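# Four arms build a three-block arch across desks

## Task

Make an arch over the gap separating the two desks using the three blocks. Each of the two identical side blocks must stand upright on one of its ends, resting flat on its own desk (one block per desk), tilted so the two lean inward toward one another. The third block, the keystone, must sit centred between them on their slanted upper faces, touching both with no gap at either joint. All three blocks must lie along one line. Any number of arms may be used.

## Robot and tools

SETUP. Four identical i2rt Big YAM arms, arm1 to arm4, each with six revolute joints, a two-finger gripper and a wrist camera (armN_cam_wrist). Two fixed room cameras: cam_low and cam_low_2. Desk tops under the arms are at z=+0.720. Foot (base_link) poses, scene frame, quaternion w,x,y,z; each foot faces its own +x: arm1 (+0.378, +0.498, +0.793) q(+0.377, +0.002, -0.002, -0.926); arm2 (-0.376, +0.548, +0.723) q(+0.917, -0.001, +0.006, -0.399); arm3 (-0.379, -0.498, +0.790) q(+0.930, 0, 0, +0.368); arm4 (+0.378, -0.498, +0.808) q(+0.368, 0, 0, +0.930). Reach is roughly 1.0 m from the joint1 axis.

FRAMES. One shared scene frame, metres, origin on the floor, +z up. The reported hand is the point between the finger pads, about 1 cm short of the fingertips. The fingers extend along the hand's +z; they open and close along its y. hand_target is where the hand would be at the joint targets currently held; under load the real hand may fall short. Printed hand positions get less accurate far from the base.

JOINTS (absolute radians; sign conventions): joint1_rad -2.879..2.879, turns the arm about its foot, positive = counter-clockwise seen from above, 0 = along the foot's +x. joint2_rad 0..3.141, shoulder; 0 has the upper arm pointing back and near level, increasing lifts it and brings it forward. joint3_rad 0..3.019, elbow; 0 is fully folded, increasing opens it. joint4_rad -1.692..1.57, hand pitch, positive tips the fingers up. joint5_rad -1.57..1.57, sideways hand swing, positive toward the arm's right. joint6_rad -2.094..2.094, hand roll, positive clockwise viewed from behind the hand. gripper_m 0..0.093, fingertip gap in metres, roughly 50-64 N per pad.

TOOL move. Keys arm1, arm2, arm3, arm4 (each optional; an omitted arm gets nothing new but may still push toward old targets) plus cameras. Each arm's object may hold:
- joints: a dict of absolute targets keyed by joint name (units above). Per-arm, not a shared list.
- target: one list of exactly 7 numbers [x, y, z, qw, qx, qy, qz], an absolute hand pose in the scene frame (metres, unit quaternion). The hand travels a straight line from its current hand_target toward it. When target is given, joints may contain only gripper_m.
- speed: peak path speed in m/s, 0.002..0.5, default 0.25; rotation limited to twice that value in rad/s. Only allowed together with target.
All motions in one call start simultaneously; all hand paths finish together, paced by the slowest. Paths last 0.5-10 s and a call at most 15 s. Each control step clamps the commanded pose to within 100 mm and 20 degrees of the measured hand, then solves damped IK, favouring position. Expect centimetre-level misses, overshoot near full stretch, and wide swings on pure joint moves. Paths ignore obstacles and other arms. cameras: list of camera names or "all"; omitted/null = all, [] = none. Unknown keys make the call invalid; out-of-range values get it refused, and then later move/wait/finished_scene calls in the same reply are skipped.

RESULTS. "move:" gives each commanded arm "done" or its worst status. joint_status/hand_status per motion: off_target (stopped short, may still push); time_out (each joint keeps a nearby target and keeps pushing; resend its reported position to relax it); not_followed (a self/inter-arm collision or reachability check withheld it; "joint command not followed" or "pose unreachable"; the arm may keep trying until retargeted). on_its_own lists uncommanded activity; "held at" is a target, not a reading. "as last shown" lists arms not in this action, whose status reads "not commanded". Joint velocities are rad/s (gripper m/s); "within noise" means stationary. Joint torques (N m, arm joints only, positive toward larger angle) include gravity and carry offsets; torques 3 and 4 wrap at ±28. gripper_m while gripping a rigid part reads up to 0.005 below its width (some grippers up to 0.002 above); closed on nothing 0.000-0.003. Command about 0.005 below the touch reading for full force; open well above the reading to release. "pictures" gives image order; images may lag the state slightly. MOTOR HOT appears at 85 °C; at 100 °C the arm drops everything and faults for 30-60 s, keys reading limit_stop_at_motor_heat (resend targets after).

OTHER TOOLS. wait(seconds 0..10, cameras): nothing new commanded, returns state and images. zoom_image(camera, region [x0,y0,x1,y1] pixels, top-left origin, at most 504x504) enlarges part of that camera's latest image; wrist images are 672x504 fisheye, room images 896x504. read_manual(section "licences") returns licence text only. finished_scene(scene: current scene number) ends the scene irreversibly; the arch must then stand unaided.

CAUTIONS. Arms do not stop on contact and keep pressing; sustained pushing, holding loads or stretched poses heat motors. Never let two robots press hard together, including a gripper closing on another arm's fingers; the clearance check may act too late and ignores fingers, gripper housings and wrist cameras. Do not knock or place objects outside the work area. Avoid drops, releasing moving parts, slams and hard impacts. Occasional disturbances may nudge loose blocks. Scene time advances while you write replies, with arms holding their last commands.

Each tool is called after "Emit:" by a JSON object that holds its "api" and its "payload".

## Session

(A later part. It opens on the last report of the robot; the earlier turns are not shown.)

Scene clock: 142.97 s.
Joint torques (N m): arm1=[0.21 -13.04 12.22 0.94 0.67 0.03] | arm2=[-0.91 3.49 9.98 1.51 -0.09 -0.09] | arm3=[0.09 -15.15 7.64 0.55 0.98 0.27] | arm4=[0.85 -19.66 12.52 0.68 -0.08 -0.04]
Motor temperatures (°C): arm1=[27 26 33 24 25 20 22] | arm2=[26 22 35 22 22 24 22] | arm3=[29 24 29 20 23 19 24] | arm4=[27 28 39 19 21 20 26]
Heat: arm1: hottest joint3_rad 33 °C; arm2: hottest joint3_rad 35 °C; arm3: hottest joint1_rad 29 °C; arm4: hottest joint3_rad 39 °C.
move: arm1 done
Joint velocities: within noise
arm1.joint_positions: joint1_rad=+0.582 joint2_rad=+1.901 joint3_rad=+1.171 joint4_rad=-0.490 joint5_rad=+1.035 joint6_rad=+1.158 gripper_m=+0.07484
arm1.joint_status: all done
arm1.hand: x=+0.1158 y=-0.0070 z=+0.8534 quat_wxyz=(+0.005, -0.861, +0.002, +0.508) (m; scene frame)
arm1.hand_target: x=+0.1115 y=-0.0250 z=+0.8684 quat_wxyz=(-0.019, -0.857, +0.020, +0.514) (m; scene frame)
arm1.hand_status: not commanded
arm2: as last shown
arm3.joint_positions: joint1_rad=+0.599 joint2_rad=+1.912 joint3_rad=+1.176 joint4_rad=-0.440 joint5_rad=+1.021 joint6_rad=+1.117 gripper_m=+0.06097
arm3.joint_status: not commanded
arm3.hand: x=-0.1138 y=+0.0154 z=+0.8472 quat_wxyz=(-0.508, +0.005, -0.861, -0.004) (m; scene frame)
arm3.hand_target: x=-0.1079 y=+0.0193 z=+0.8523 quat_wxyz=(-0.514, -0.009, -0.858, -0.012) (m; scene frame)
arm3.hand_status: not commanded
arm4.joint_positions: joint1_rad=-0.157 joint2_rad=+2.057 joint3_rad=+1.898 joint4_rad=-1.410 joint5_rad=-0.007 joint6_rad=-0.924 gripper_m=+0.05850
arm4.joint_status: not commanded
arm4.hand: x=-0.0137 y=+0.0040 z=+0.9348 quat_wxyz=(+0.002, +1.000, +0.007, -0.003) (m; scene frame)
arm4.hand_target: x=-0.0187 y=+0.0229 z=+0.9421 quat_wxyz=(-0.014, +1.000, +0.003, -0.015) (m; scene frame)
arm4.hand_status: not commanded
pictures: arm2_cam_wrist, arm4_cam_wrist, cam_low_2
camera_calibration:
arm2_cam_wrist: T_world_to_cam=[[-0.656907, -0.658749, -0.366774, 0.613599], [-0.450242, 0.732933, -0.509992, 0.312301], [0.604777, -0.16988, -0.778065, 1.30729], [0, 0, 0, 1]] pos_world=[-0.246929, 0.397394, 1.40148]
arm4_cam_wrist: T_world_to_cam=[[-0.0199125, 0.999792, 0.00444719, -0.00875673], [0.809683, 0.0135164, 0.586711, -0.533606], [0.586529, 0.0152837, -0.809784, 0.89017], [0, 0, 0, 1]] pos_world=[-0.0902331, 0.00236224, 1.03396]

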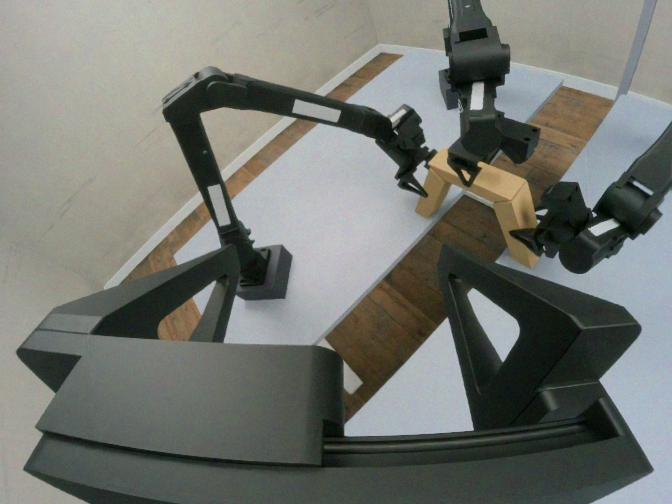

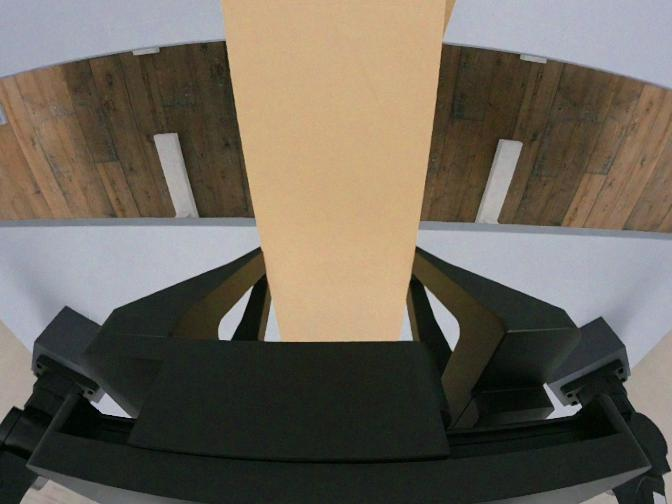

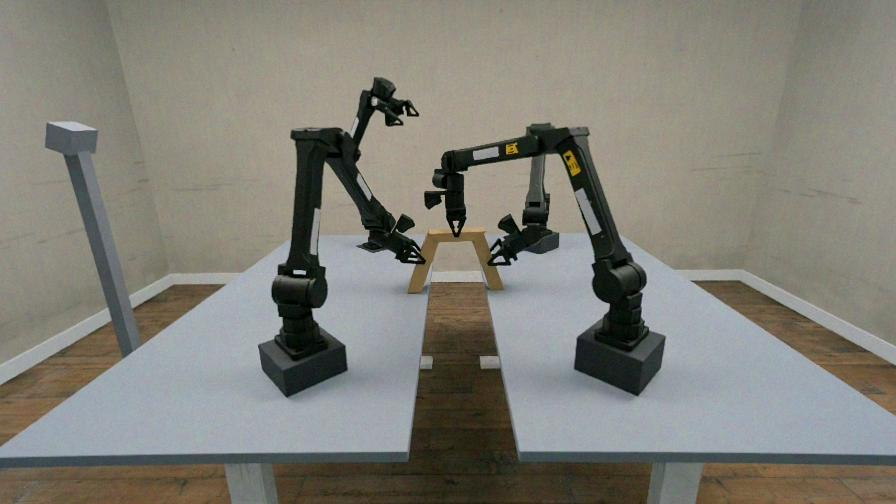

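Emit:
{"api": "move", "payload": {"arm4": {"target": [-0.0165, 0.0225, 0.930, -0.014, 1, 0.000, -0.012], "speed": 0.04}, "cameras": ["cam_low_2","arm2_cam_wrist","arm4_cam_wrist"]}}

Emit:
{"api": "zoom_image", "payload": {"camera": "cam_low_2", "region": [400, 190, 520, 310]}}

Emit:
{"api": "zoom_image", "payload": {"camera": "arm2_cam_wrist", "region": [400, 110, 560, 290]}}

Scene clock: 145.93 s.
Joint torques (N m): arm1=[0.21 -13.04 12.19 0.96 0.66 0.01] | arm2=[-1.08 3.6 9.96 1.59 -0.07 -0.1] | arm3=[0.15 -15.27 7.62 0.57 0.92 0.29] | arm4=[0.73 -19.6 10.32 1.52 0.13 0]
Motor temperatures (°C): arm1=[27 26 33 23 25 20 22] | arm2=[26 22 35 22 22 24 22] | arm3=[29 24 29 20 23 19 24] | arm4=[27 29 39 19 21 20 26]
Heat: arm1: hottest joint3_rad 33 °C; arm2: hottest joint3_rad 35 °C; arm3: hottest joint1_rad 29 °C; arm4: hottest joint3_rad 39 °C.
move: arm4 off_target
Joint velocities: within noise
arm1.joint_positions: joint1_rad=+0.582 joint2_rad=+1.901 joint3_rad=+1.171 joint4_rad=-0.490 joint5_rad=+1.037 joint6_rad=+1.160 gripper_m=+0.07492
arm1.joint_status: not commanded
arm1.hand: x=+0.1157 y=-0.0069 z=+0.8536 quat_wxyz=(+0.005, -0.861, +0.003, +0.509) (m; scene frame)
arm1.hand_target: x=+0.1114 y=-0.0250 z=+0.8685 quat_wxyz=(-0.019, -0.857, +0.020, +0.515) (m; scene frame)
arm1.hand_status: not commanded
arm2, arm3: as last shown
arm3.hand_target: x=-0.1080 y=+0.0193 z=+0.8522 quat_wxyz=(-0.513, -0.009, -0.858, -0.012) (m; scene frame)
arm4.joint_positions: joint1_rad=-0.157 joint2_rad=+2.057 joint3_rad=+1.898 joint4_rad=-1.401 joint5_rad=-0.007 joint6_rad=-0.924 gripper_m=+0.05850
arm4.joint_status: not commanded
arm4.hand: x=-0.0150 y=+0.0058 z=+0.9348 quat_wxyz=(-0.002, +1.000, +0.007, -0.006) (m; scene frame)
arm4.hand_target: x=-0.0163 y=+0.0221 z=+0.9302 quat_wxyz=(-0.014, +1.000, +0.000, -0.012) (m; scene frame)
arm4.hand_status: off_target (0.017 m and 1.8 deg from the pose sent, 0.019 m and 2.2 deg at the start)
pictures: arm2_cam_wrist, arm4_cam_wrist, cam_low_2
camera_calibration:
arm2_cam_wrist: T_world_to_cam=[[-0.656907, -0.658749, -0.366774, 0.613599], [-0.450242, 0.732933, -0.509992, 0.312301], [0.604777, -0.16988, -0.778065, 1.30729], [0, 0, 0, 1]] pos_world=[-0.246929, 0.397394, 1.40148]
arm4_cam_wrist: T_world_to_cam=[[-0.0199721, 0.999731, 0.0118237, -0.0175035], [0.812972, 0.00935519, 0.582228, -0.528179], [0.58196, 0.0212407, -0.81294, 0.893827], [0, 0, 0, 1]] pos_world=[-0.0911271, 0.00345448, 1.03436]

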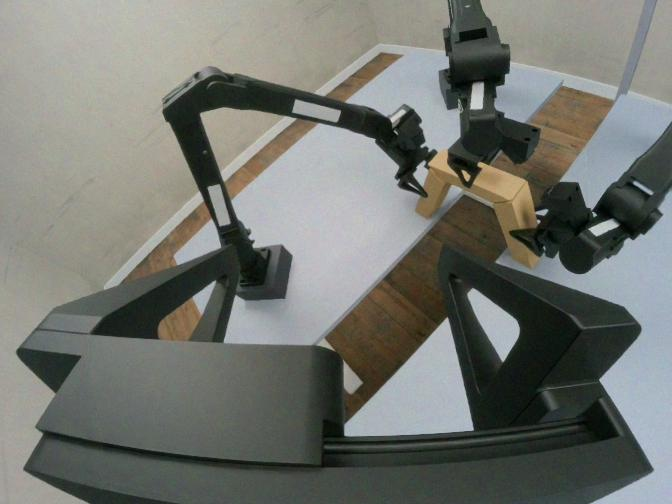

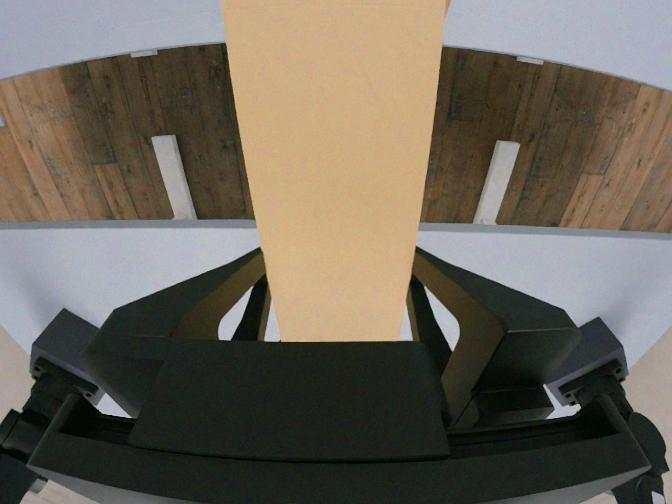

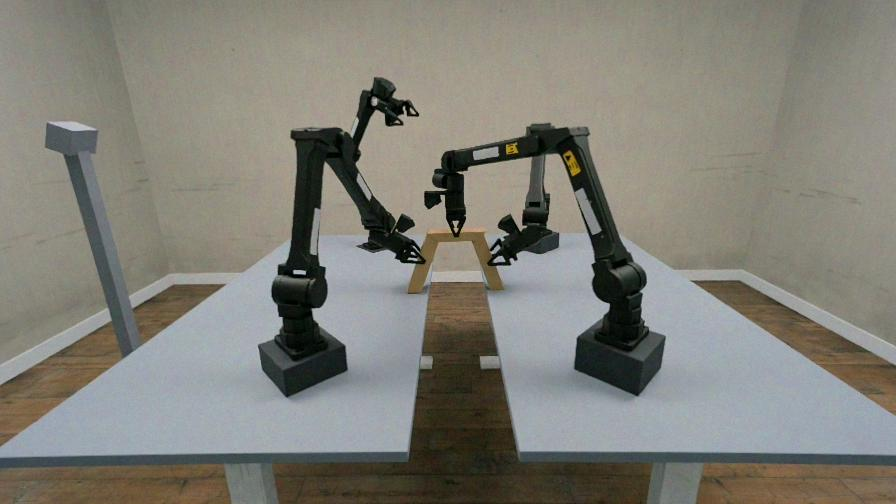

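Scaled by 4.200 from the camera's 896x504 image, which has a finer 1280x720 frame.

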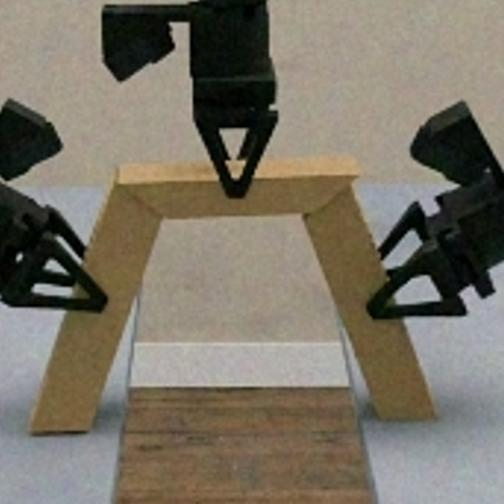

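Scaled by 2.800 from the camera's 672x504 image, which has a finer 960x720 frame.

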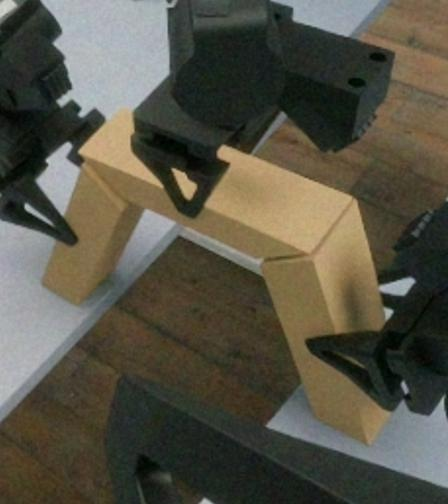

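Emit:
{"api": "move", "payload": {"arm4": {"joints": {"gripper_m": 0.072}}, "cameras": ["cam_low_2","arm2_cam_wrist","arm4_cam_wrist"]}}

Emit:
{"api": "zoom_image", "payload": {"camera": "cam_low_2", "region": [400, 190, 520, 310]}}

Emit:
{"api": "zoom_image", "payload": {"camera": "arm2_cam_wrist", "region": [400, 110, 560, 290]}}

Scene clock: 148.37 s.
Joint torques (N m): arm1=[0.21 -12.98 12.22 0.96 0.64 0.01] | arm2=[-0.97 3.55 9.95 1.58 -0.09 -0.1] | arm3=[0.5 -15.5 7.71 0.46 0.91 0.29] | arm4=[0.91 -19.96 10.35 1.02 0.01 0.01]
Motor temperatures (°C): arm1=[27 26 33 23 25 20 22] | arm2=[26 22 35 22 22 24 22] | arm3=[29 24 29 20 23 19 24] | arm4=[27 29 39 19 21 20 26]
Heat: arm1: hottest joint3_rad 33 °C; arm2: hottest joint3_rad 35 °C; arm3: hottest joint1_rad 29 °C; arm4: hottest joint3_rad 39 °C.
move: arm4 done
Joint velocities: within noise
arm1, arm2: as last shown
arm3.joint_positions: joint1_rad=+0.599 joint2_rad=+1.912 joint3_rad=+1.176 joint4_rad=-0.440 joint5_rad=+1.021 joint6_rad=+1.118 gripper_m=+0.06097
arm3.joint_status: not commanded
arm3.hand: x=-0.1138 y=+0.0154 z=+0.8469 quat_wxyz=(-0.508, +0.005, -0.861, -0.004) (m; scene frame)
arm3.hand_target: x=-0.1080 y=+0.0193 z=+0.8521 quat_wxyz=(-0.513, -0.010, -0.858, -0.012) (m; scene frame)
arm3.hand_status: not commanded
arm4.joint_positions: joint1_rad=-0.158 joint2_rad=+2.061 joint3_rad=+1.898 joint4_rad=-1.390 joint5_rad=+0.002 joint6_rad=-0.924 gripper_m=+0.07185
arm4.joint_status: all done
arm4.hand: x=-0.0148 y=+0.0093 z=+0.9329 quat_wxyz=(-0.008, +1.000, +0.006, -0.005) (m; scene frame)
arm4.hand_target: x=-0.0153 y=+0.0227 z=+0.9301 quat_wxyz=(-0.016, +1.000, +0.000, -0.010) (m; scene frame)
arm4.hand_status: not commanded
pictures: arm2_cam_wrist, arm4_cam_wrist, cam_low_2
camera_calibration:
arm2_cam_wrist: T_world_to_cam=[[-0.656907, -0.658749, -0.366774, 0.613599], [-0.450242, 0.732933, -0.509992, 0.312301], [0.604777, -0.16988, -0.778065, 1.30729], [0, 0, 0, 1]] pos_world=[-0.246929, 0.397394, 1.40148]
arm4_cam_wrist: T_world_to_cam=[[-0.0186939, 0.99955, 0.0234552, -0.0317558], [0.811501, 0.00146472, 0.584349, -0.529245], [0.584052, 0.0299577, -0.811163, 0.890367], [0, 0, 0, 1]] pos_world=[-0.091131, 0.00584333, 1.03224]

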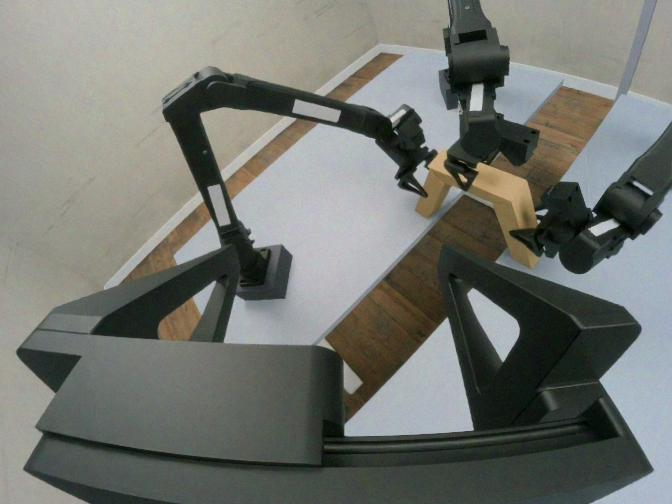

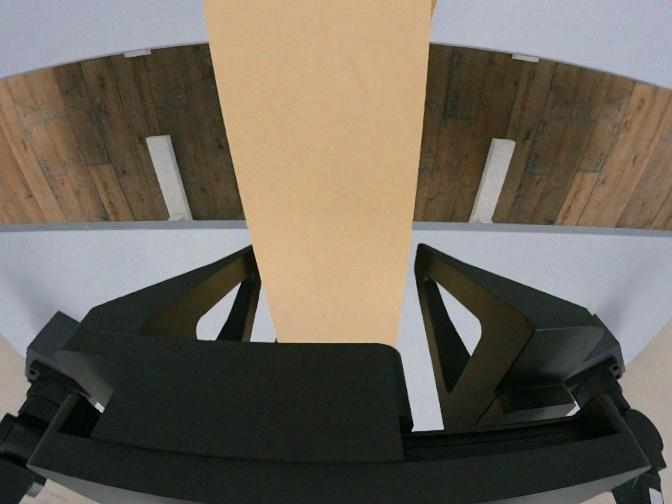

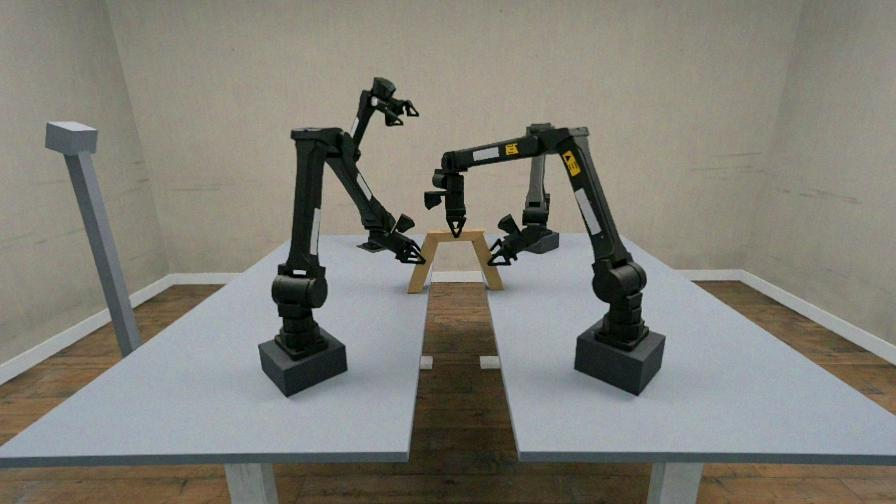

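Scaled by 4.200 from the camera's 896x504 image, which has a finer 1280x720 frame.

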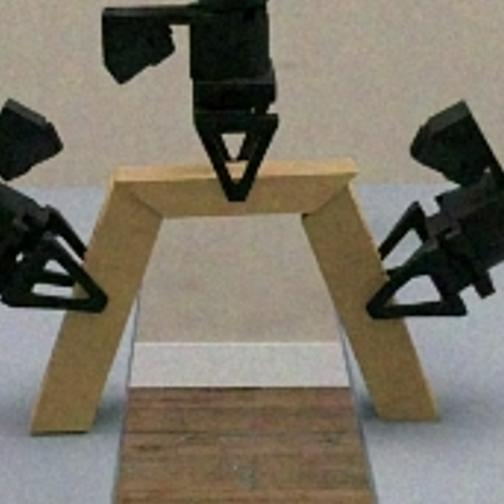

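Scaled by 2.800 from the camera's 672x504 image, which has a finer 960x720 frame.

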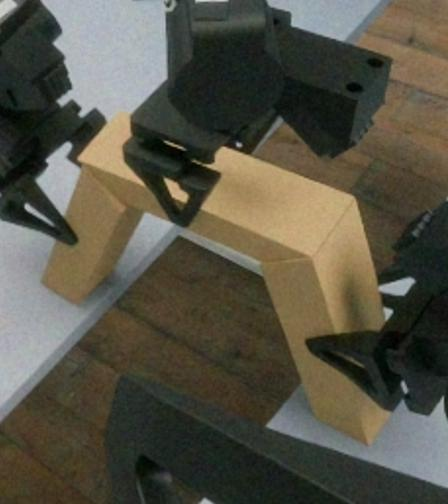

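Emit:
{"api": "move", "payload": {"arm3": {"joints": {"gripper_m": 0.075}}, "cameras": ["cam_low_2","arm2_cam_wrist","arm4_cam_wrist"]}}

Emit:
{"api": "zoom_image", "payload": {"camera": "cam_low_2", "region": [400, 190, 520, 310]}}

Emit:
{"api": "zoom_image", "payload": {"camera": "arm2_cam_wrist", "region": [400, 110, 560, 290]}}

Emit:
{"api": "zoom_image", "payload": {"camera": "cam_low_2", "region": [420, 215, 500, 265]}}

Scene clock: 150.00 s.
Joint torques (N m): arm1=[0.32 -13.04 12.23 0.95 0.66 0.01] | arm2=[-0.85 3.78 9.95 1.57 -0.08 -0.09] | arm3=[0.79 -15.21 7.72 0.66 0.78 0.31] | arm4=[0.91 -20.13 10.33 1.05 0 0.01]
Motor temperatures (°C): arm1=[27 26 33 23 25 20 21] | arm2=[26 22 35 22 22 24 22] | arm3=[29 24 29 20 23 19 24] | arm4=[27 29 39 19 21 20 26]
Heat: arm1: hottest joint3_rad 33 °C; arm2: hottest joint3_rad 35 °C; arm3: hottest joint1_rad 29 °C; arm4: hottest joint3_rad 39 °C.
move: arm3 done
Joint velocities: within noise
arm1, arm2, arm4: as last shown
arm3.joint_positions: joint1_rad=+0.599 joint2_rad=+1.912 joint3_rad=+1.176 joint4_rad=-0.440 joint5_rad=+1.024 joint6_rad=+1.118 gripper_m=+0.07485
arm3.joint_status: all done
arm3.hand: x=-0.1135 y=+0.0151 z=+0.8474 quat_wxyz=(-0.510, +0.004, -0.860, -0.003) (m; scene frame)
arm3.hand_target: x=-0.1080 y=+0.0193 z=+0.8520 quat_wxyz=(-0.513, -0.010, -0.858, -0.012) (m; scene frame)
arm3.hand_status: not commanded
arm4.joint_positions: joint1_rad=-0.158 joint2_rad=+2.061 joint3_rad=+1.898 joint4_rad=-1.390 joint5_rad=+0.002 joint6_rad=-0.924 gripper_m=+0.07191
arm4.hand_target: x=-0.0153 y=+0.0226 z=+0.9302 quat_wxyz=(-0.016, +1.000, +0.000, -0.010) (m; scene frame)
pictures: arm2_cam_wrist, arm4_cam_wrist, cam_low_2
camera_calibration:
arm2_cam_wrist: T_world_to_cam=[[-0.656907, -0.658749, -0.366774, 0.613599], [-0.450242, 0.732933, -0.509992, 0.312301], [0.604777, -0.16988, -0.778065, 1.30729], [0, 0, 0, 1]] pos_world=[-0.246929, 0.397394, 1.40148]
arm4_cam_wrist: T_world_to_cam=[[-0.0186939, 0.99955, 0.0234552, -0.0317558], [0.811501, 0.00146472, 0.584349, -0.529245], [0.584052, 0.0299577, -0.811163, 0.890367], [0, 0, 0, 1]] pos_world=[-0.091131, 0.00584333, 1.03224]

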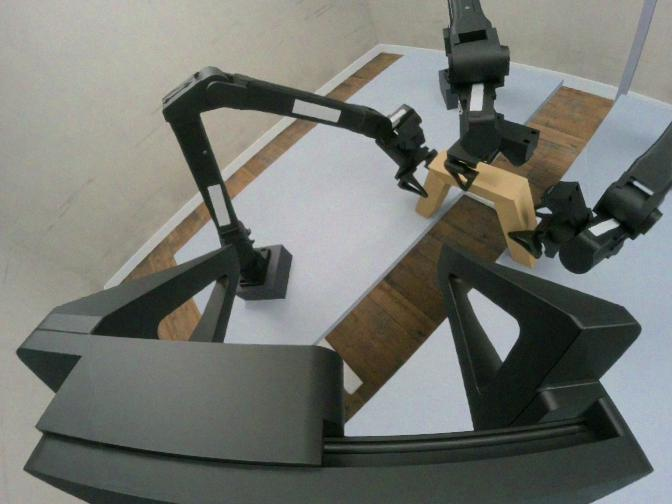

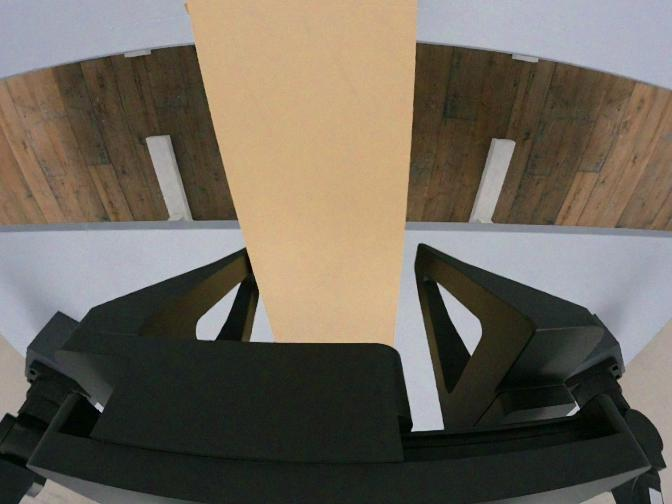

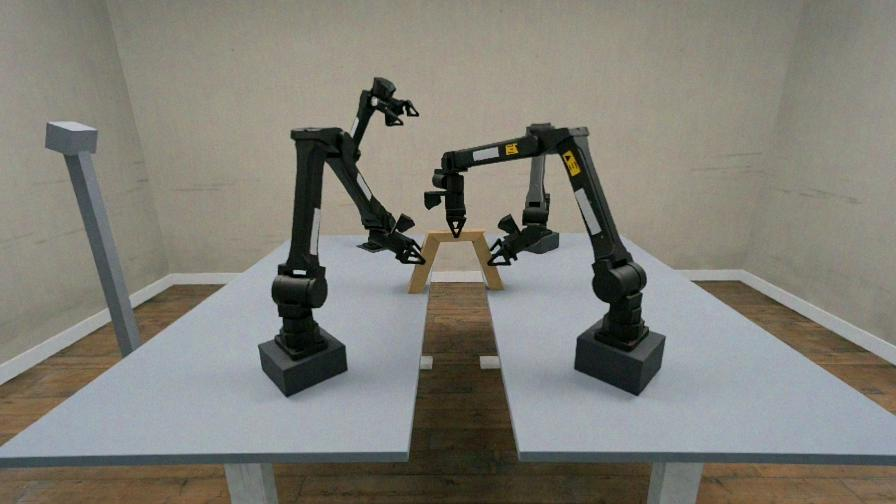

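Scaled by 4.200 from the camera's 896x504 image, which has a finer 1280x720 frame.

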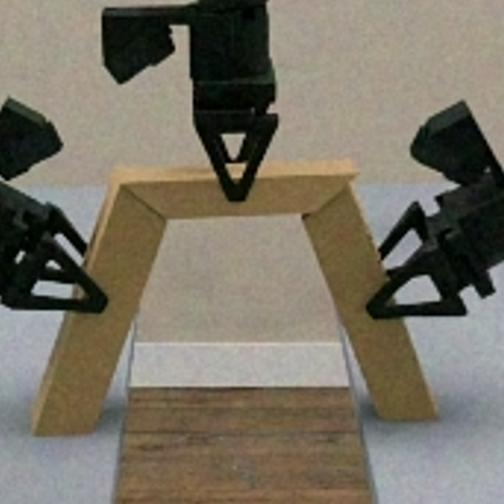

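Scaled by 2.800 from the camera's 672x504 image, which has a finer 960x720 frame.

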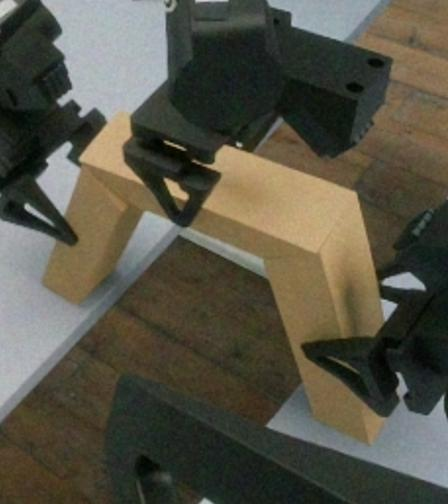

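Scaled by 6.300 from the camera's 896x504 image, which has a finer 1280x720 frame.

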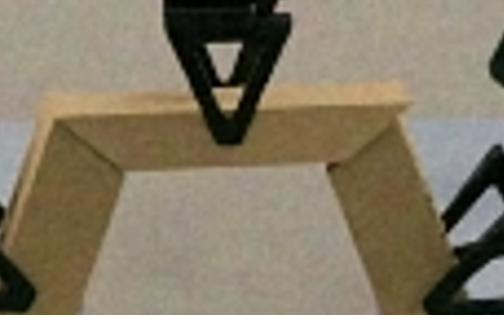

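Emit:
{"api": "move", "payload": {"arm4": {"target": [-0.012, 0.008, 0.940, -0.016, 1, 0.000, -0.010], "speed": 0.04}, "cameras": ["cam_low_2","arm2_cam_wrist","arm4_cam_wrist"]}}

Emit:
{"api": "zoom_image", "payload": {"camera": "arm2_cam_wrist", "region": [400, 110, 560, 290]}}

Scene clock: 152.93 s.
Joint torques (N m): arm1=[0.15 -12.81 12.23 0.95 0.65 0.01] | arm2=[-1.08 3.78 9.95 1.61 -0.1 -0.09] | arm3=[0.32 -15.03 7.64 0.64 0.79 0.27] | arm4=[1.73 -22.83 8.79 1.05 -0.02 0.11]
Motor temperatures (°C): arm1=[27 26 33 23 25 20 21] | arm2=[26 22 35 22 22 24 22] | arm3=[29 25 29 20 23 19 23] | arm4=[27 29 39 19 21 20 26]
Heat: arm1: hottest joint3_rad 33 °C; arm2: hottest joint3_rad 35 °C; arm3: hottest joint1_rad 29 °C; arm4: hottest joint3_rad 39 °C.
move: arm4 off_target
Joint velocities: within noise
arm1, arm2, arm3: as last shown
arm3.joint_positions: joint1_rad=+0.599 joint2_rad=+1.912 joint3_rad=+1.176 joint4_rad=-0.440 joint5_rad=+1.024 joint6_rad=+1.118 gripper_m=+0.07494
arm4.joint_positions: joint1_rad=-0.158 joint2_rad=+2.061 joint3_rad=+1.870 joint4_rad=-1.387 joint5_rad=+0.002 joint6_rad=-0.924 gripper_m=+0.07191
arm4.joint_status: not commanded
arm4.hand: x=-0.0098 y=+0.0028 z=+0.9221 quat_wxyz=(+0.003, +1.000, +0.006, +0.003) (m; scene frame)
arm4.hand_target: x=-0.0119 y=+0.0079 z=+0.9399 quat_wxyz=(-0.016, +1.000, +0.000, -0.010) (m; scene frame)
arm4.hand_status: off_target (0.019 m and 2.7 deg from the pose sent, 0.008 m and 1.4 deg at the start)
pictures: arm2_cam_wrist, arm4_cam_wrist, cam_low_2
camera_calibration:
arm2_cam_wrist: T_world_to_cam=[[-0.656907, -0.658749, -0.366774, 0.613599], [-0.450242, 0.732933, -0.509992, 0.312301], [0.604777, -0.16988, -0.778065, 1.30729], [0, 0, 0, 1]] pos_world=[-0.246929, 0.397394, 1.40148]
arm4_cam_wrist: T_world_to_cam=[[-0.0188634, 0.999818, 0.00302006, -0.006099], [0.802227, 0.0133326, 0.59687, -0.53872], [0.59672, 0.0136818, -0.802333, 0.870941], [0, 0, 0, 1]] pos_world=[-0.0876474, 0.00136441, 1.02035]

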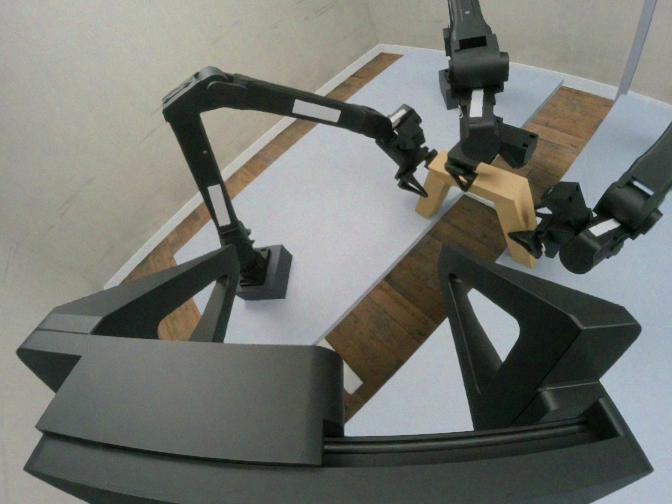

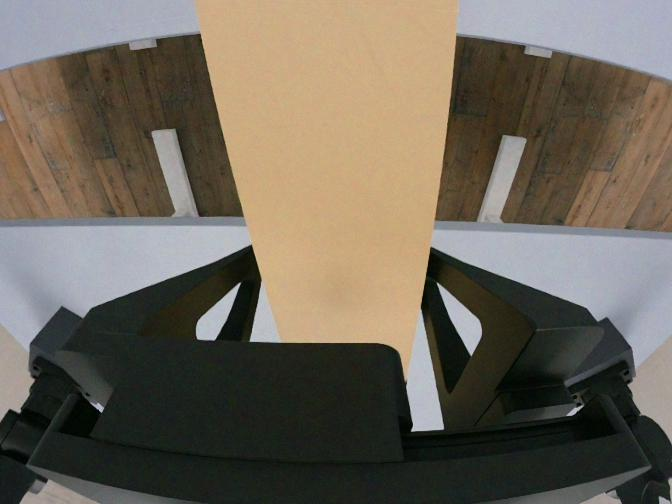

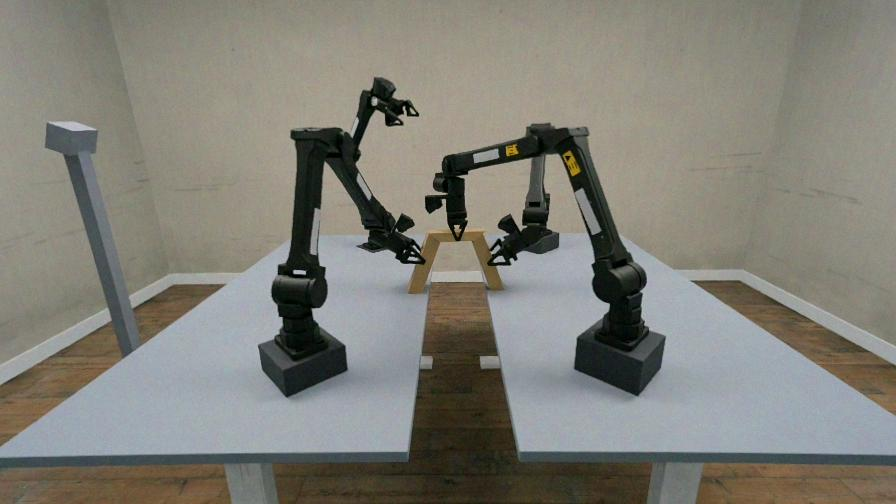

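Scaled by 2.800 from the camera's 672x504 image, which has a finer 960x720 frame.

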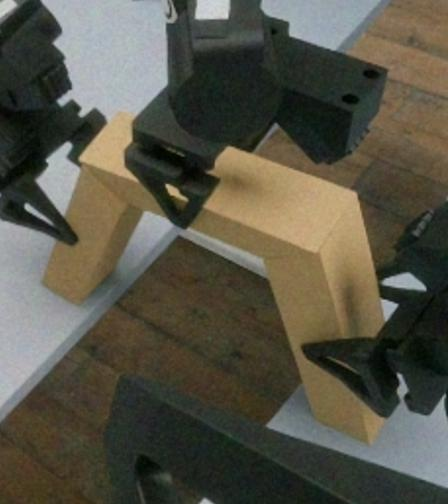

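Emit:
{"api": "move", "payload": {"arm4": {"joints": {"gripper_m": 0.05}}, "cameras": []}}

Emit:
{"api": "move", "payload": {"arm4": {"target": [-0.005, 0.008, 0.925, -0.016, 1, 0.006, -0.010], "speed": 0.04}, "cameras": ["cam_low_2","arm2_cam_wrist","arm4_cam_wrist"]}}

Emit:
{"api": "zoom_image", "payload": {"camera": "arm2_cam_wrist", "region": [400, 110, 560, 290]}}

Emit:
{"api": "zoom_image", "payload": {"camera": "cam_low_2", "region": [400, 190, 520, 310]}}

Emit:
{"api": "zoom_image", "payload": {"camera": "cam_low_2", "region": [420, 215, 500, 265]}}

Scene clock: 155.20 s.
Joint torques (N m): arm1=[0.09 -12.86 12.19 0.96 0.65 0.02] | arm2=[-0.91 3.72 9.99 1.61 -0.07 -0.09] | arm3=[0.21 -15.33 7.69 0.54 0.79 0.3] | arm4=[1.67 -23.06 8.8 0.91 -0.06 0.11]
Motor temperatures (°C): arm1=[27 26 33 23 25 20 21] | arm2=[26 22 35 22 22 24 22] | arm3=[29 25 29 20 23 19 23] | arm4=[27 30 39 19 21 20 26]
Heat: arm1: hottest joint3_rad 33 °C; arm2: hottest joint3_rad 35 °C; arm3: hottest joint1_rad 29 °C; arm4: hottest joint3_rad 39 °C.
move: arm4 off_target
Joint velocities: within noise
arm1, arm2, arm3: as last shown
arm4.joint_positions: joint1_rad=-0.158 joint2_rad=+2.061 joint3_rad=+1.870 joint4_rad=-1.386 joint5_rad=+0.004 joint6_rad=-0.924 gripper_m=+0.05924
arm4.joint_status: gripper_m off_target (ended at +0.05927, target +0.05000)
arm4.hand: x=-0.0098 y=+0.0033 z=+0.9221 quat_wxyz=(+0.001, +1.000, +0.006, +0.003) (m; scene frame)
arm4.hand_target: x=-0.0117 y=+0.0077 z=+0.9399 quat_wxyz=(-0.016, +1.000, +0.000, -0.010) (m; scene frame)
arm4.hand_status: not commanded
pictures: none
No camera images: "cameras" was empty.

Scene clock: 156.20 s.
Joint torques (N m): arm1=[0.15 -12.92 12.19 0.95 0.65 0.01] | arm2=[-1.2 3.66 9.92 1.54 -0.08 -0.08] | arm3=[0.38 -15.21 7.68 0.55 0.79 0.3] | arm4=[0.91 -21.71 7.95 1.03 -0.09 -0.11]
Motor temperatures (°C): arm1=[27 27 33 23 25 20 21] | arm2=[26 22 35 22 22 24 22] | arm3=[29 25 29 20 23 19 23] | arm4=[27 30 38 19 21 20 26]
Heat: arm1: hottest joint3_rad 33 °C; arm2: hottest joint3_rad 35 °C; arm3: hottest joint1_rad 29 °C; arm4: hottest joint3_rad 38 °C.
move: arm4 done
Joint velocities: within noise
arm1, arm3: as last shown
arm2.joint_positions: joint1_rad=-0.068 joint2_rad=+0.615 joint3_rad=+1.398 joint4_rad=-1.168 joint5_rad=-0.283 joint6_rad=+0.288 gripper_m=+0.09396
arm2.joint_status: not commanded
arm2.hand: x=-0.1788 y=+0.3871 z=+1.3047 quat_wxyz=(-0.558, -0.390, -0.730, +0.053) (m; scene frame)
arm2.hand_target: x=-0.1809 y=+0.3898 z=+1.3157 quat_wxyz=(-0.568, -0.385, -0.725, +0.057) (m; scene frame)
arm2.hand_status: not commanded
arm4.joint_positions: joint1_rad=-0.158 joint2_rad=+2.041 joint3_rad=+1.836 joint4_rad=-1.346 joint5_rad=+0.004 joint6_rad=-0.918 gripper_m=+0.05924
arm4.joint_status: not commanded
arm4.hand: x=-0.0094 y=+0.0028 z=+0.9217 quat_wxyz=(-0.009, +1.000, +0.003, -0.005) (m; scene frame)
arm4.hand_target: x=-0.0050 y=+0.0079 z=+0.9251 quat_wxyz=(-0.016, +1.000, +0.003, -0.010) (m; scene frame)
arm4.hand_status: done (0.008 m and 1.1 deg from the pose sent, 0.007 m and 2.5 deg at the start)
pictures: arm2_cam_wrist, arm4_cam_wrist, cam_low_2
camera_calibration:
arm2_cam_wrist: T_world_to_cam=[[-0.656907, -0.658749, -0.366774, 0.613599], [-0.450242, 0.732933, -0.509992, 0.312301], [0.604777, -0.16988, -0.778065, 1.30729], [0, 0, 0, 1]] pos_world=[-0.246929, 0.397394, 1.40148]
arm4_cam_wrist: T_world_to_cam=[[-0.0125723, 0.999581, 0.0260557, -0.0272278], [0.811555, -0.00502214, 0.584254, -0.526969], [0.584141, 0.0284911, -0.811152, 0.878314], [0, 0, 0, 1]] pos_world=[-0.0857367, -0.000454276, 1.02104]

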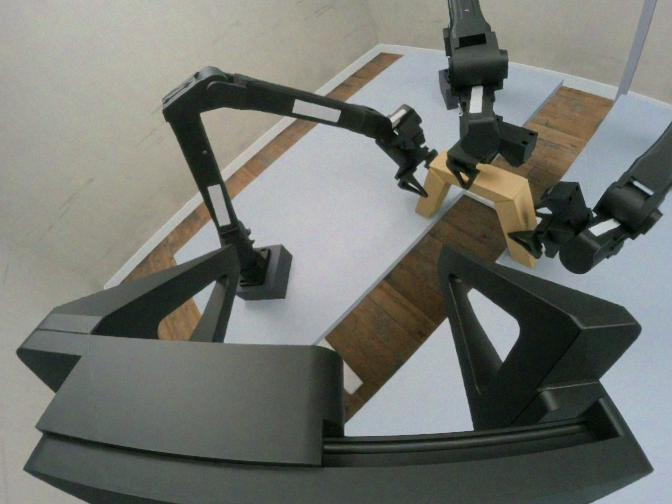

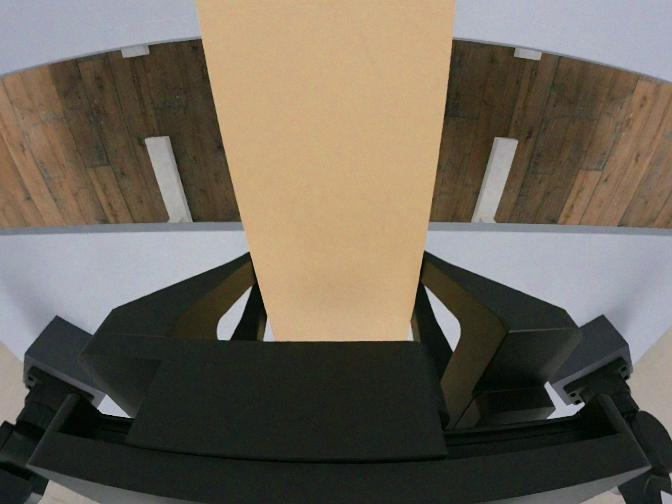

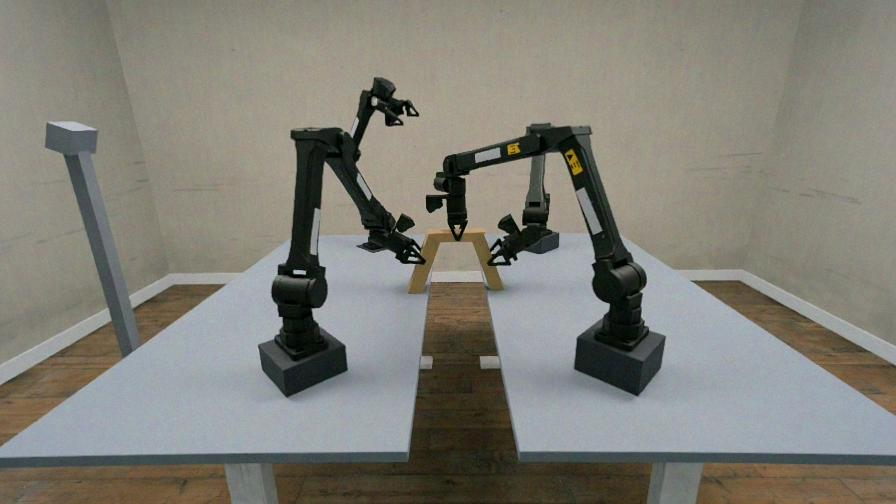

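Scaled by 2.800 from the camera's 672x504 image, which has a finer 960x720 frame.

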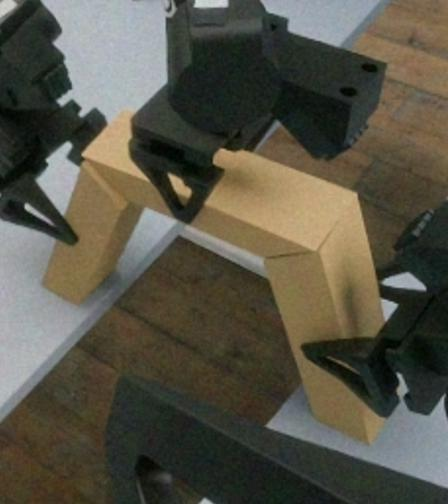

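Scaled by 4.200 from the camera's 896x504 image, which has a finer 1280x720 frame.

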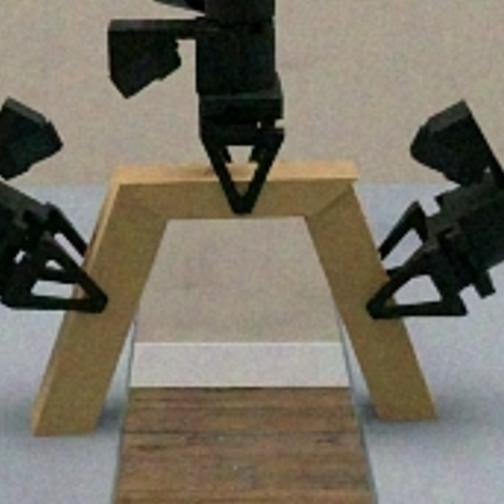

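Scaled by 6.300 from the camera's 896x504 image, which has a finer 1280x720 frame.

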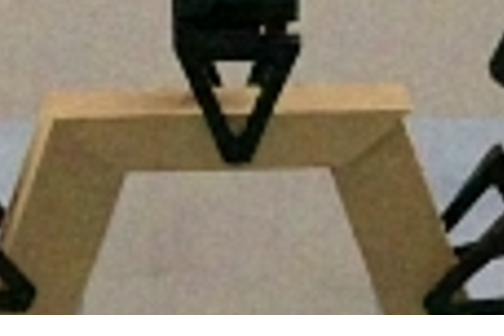

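Emit:
{"api": "move", "payload": {"arm4": {"target": [-0.005, 0.008, 0.905, -0.016, 1, 0.003, -0.010], "speed": 0.04}, "cameras": ["cam_low_2","arm2_cam_wrist","arm4_cam_wrist"]}}

Emit:
{"api": "zoom_image", "payload": {"camera": "arm2_cam_wrist", "region": [400, 110, 560, 290]}}

Emit:
{"api": "zoom_image", "payload": {"camera": "cam_low_2", "region": [400, 190, 520, 310]}}

Emit:
{"api": "zoom_image", "payload": {"camera": "cam_low_2", "region": [420, 215, 500, 265]}}

Scene clock: 158.37 s.
Joint torques (N m): arm1=[0.09 -13.04 12.16 0.98 0.65 0.01] | arm2=[-1.08 3.49 9.91 1.65 -0.08 -0.1] | arm3=[0.44 -15.09 7.69 0.5 0.78 0.29] | arm4=[0.97 -19.66 7.34 1.63 -0.1 -0.11]
Motor temperatures (°C): arm1=[27 27 33 23 25 20 21] | arm2=[26 22 35 22 22 24 22] | arm3=[29 25 29 20 23 19 23] | arm4=[27 29 38 19 21 20 26]
Heat: arm1: hottest joint3_rad 33 °C; arm2: hottest joint3_rad 35 °C; arm3: hottest joint1_rad 29 °C; arm4: hottest joint3_rad 38 °C.
move: arm4 off_target
Joint velocities: within noise
arm1, arm2, arm3: as last shown
arm4.joint_positions: joint1_rad=-0.158 joint2_rad=+2.026 joint3_rad=+1.810 joint4_rad=-1.311 joint5_rad=+0.004 joint6_rad=-0.921 gripper_m=+0.05924
arm4.joint_status: not commanded
arm4.hand: x=-0.0097 y=+0.0032 z=+0.9209 quat_wxyz=(-0.018, +1.000, +0.005, -0.012) (m; scene frame)
arm4.hand_target: x=-0.0050 y=+0.0079 z=+0.9051 quat_wxyz=(-0.016, +1.000, +0.004, -0.010) (m; scene frame)
arm4.hand_status: off_target (0.017 m and 0.4 deg from the pose sent, 0.018 m and 1.0 deg at the start)
pictures: arm2_cam_wrist, arm4_cam_wrist, cam_low_2
camera_calibration:
arm2_cam_wrist: T_world_to_cam=[[-0.656907, -0.658749, -0.366774, 0.613599], [-0.450242, 0.732933, -0.509992, 0.312301], [0.604777, -0.16988, -0.778065, 1.30729], [0, 0, 0, 1]] pos_world=[-0.246929, 0.397394, 1.40148]
arm4_cam_wrist: T_world_to_cam=[[-0.0150345, 0.998869, 0.0451115, -0.0450708], [0.820011, -0.0134991, 0.572189, -0.51512], [0.572151, 0.0455945, -0.81888, 0.884811], [0, 0, 0, 1]] pos_world=[-0.0845187, -0.0022763, 1.02133]

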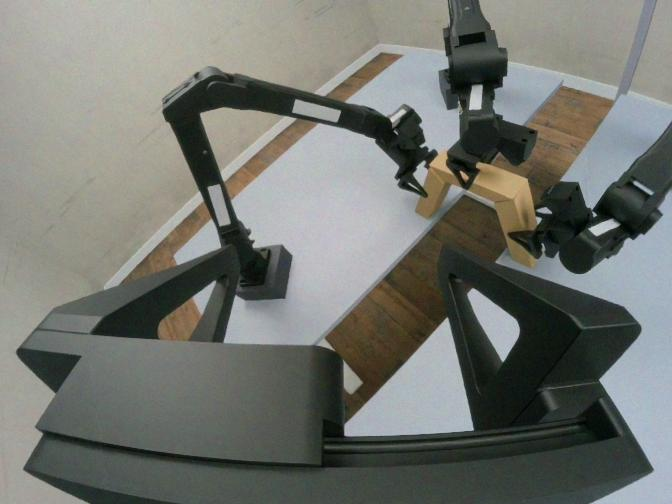

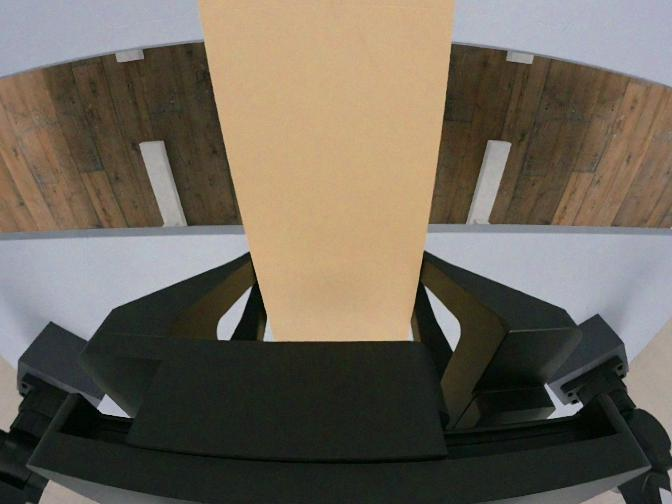

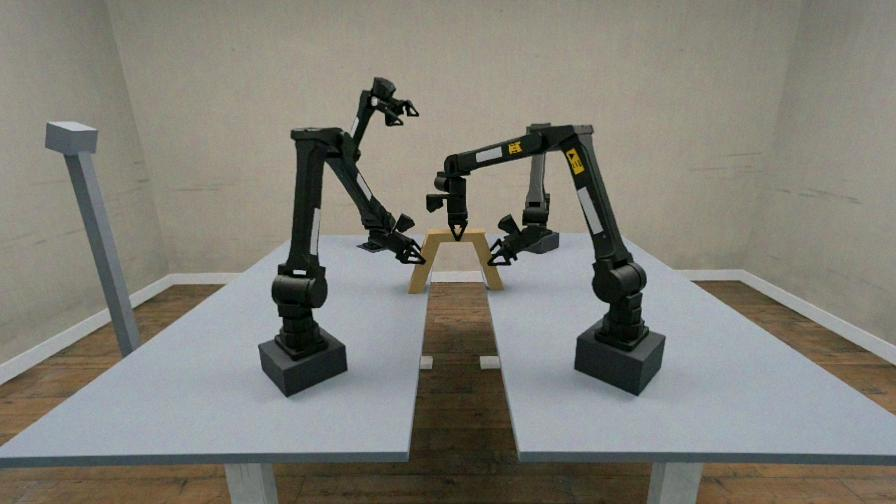

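Scaled by 2.800 from the camera's 672x504 image, which has a finer 960x720 frame.

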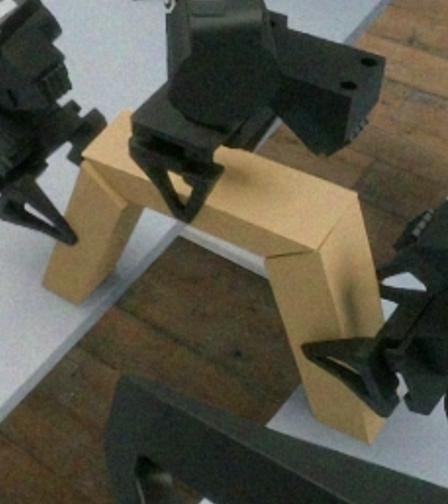

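Scaled by 4.200 from the camera's 896x504 image, which has a finer 1280x720 frame.

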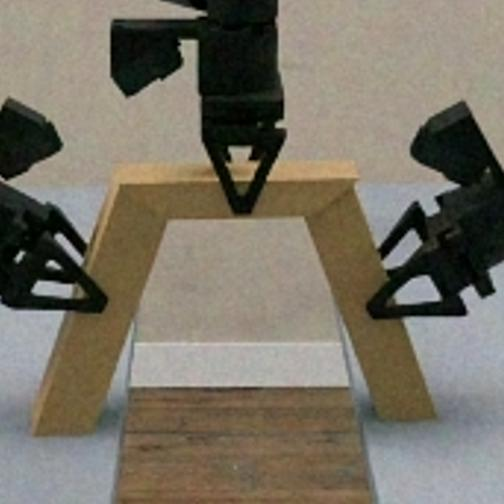

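Scaled by 6.300 from the camera's 896x504 image, which has a finer 1280x720 frame.

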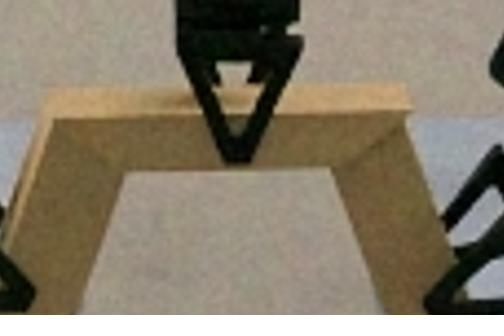

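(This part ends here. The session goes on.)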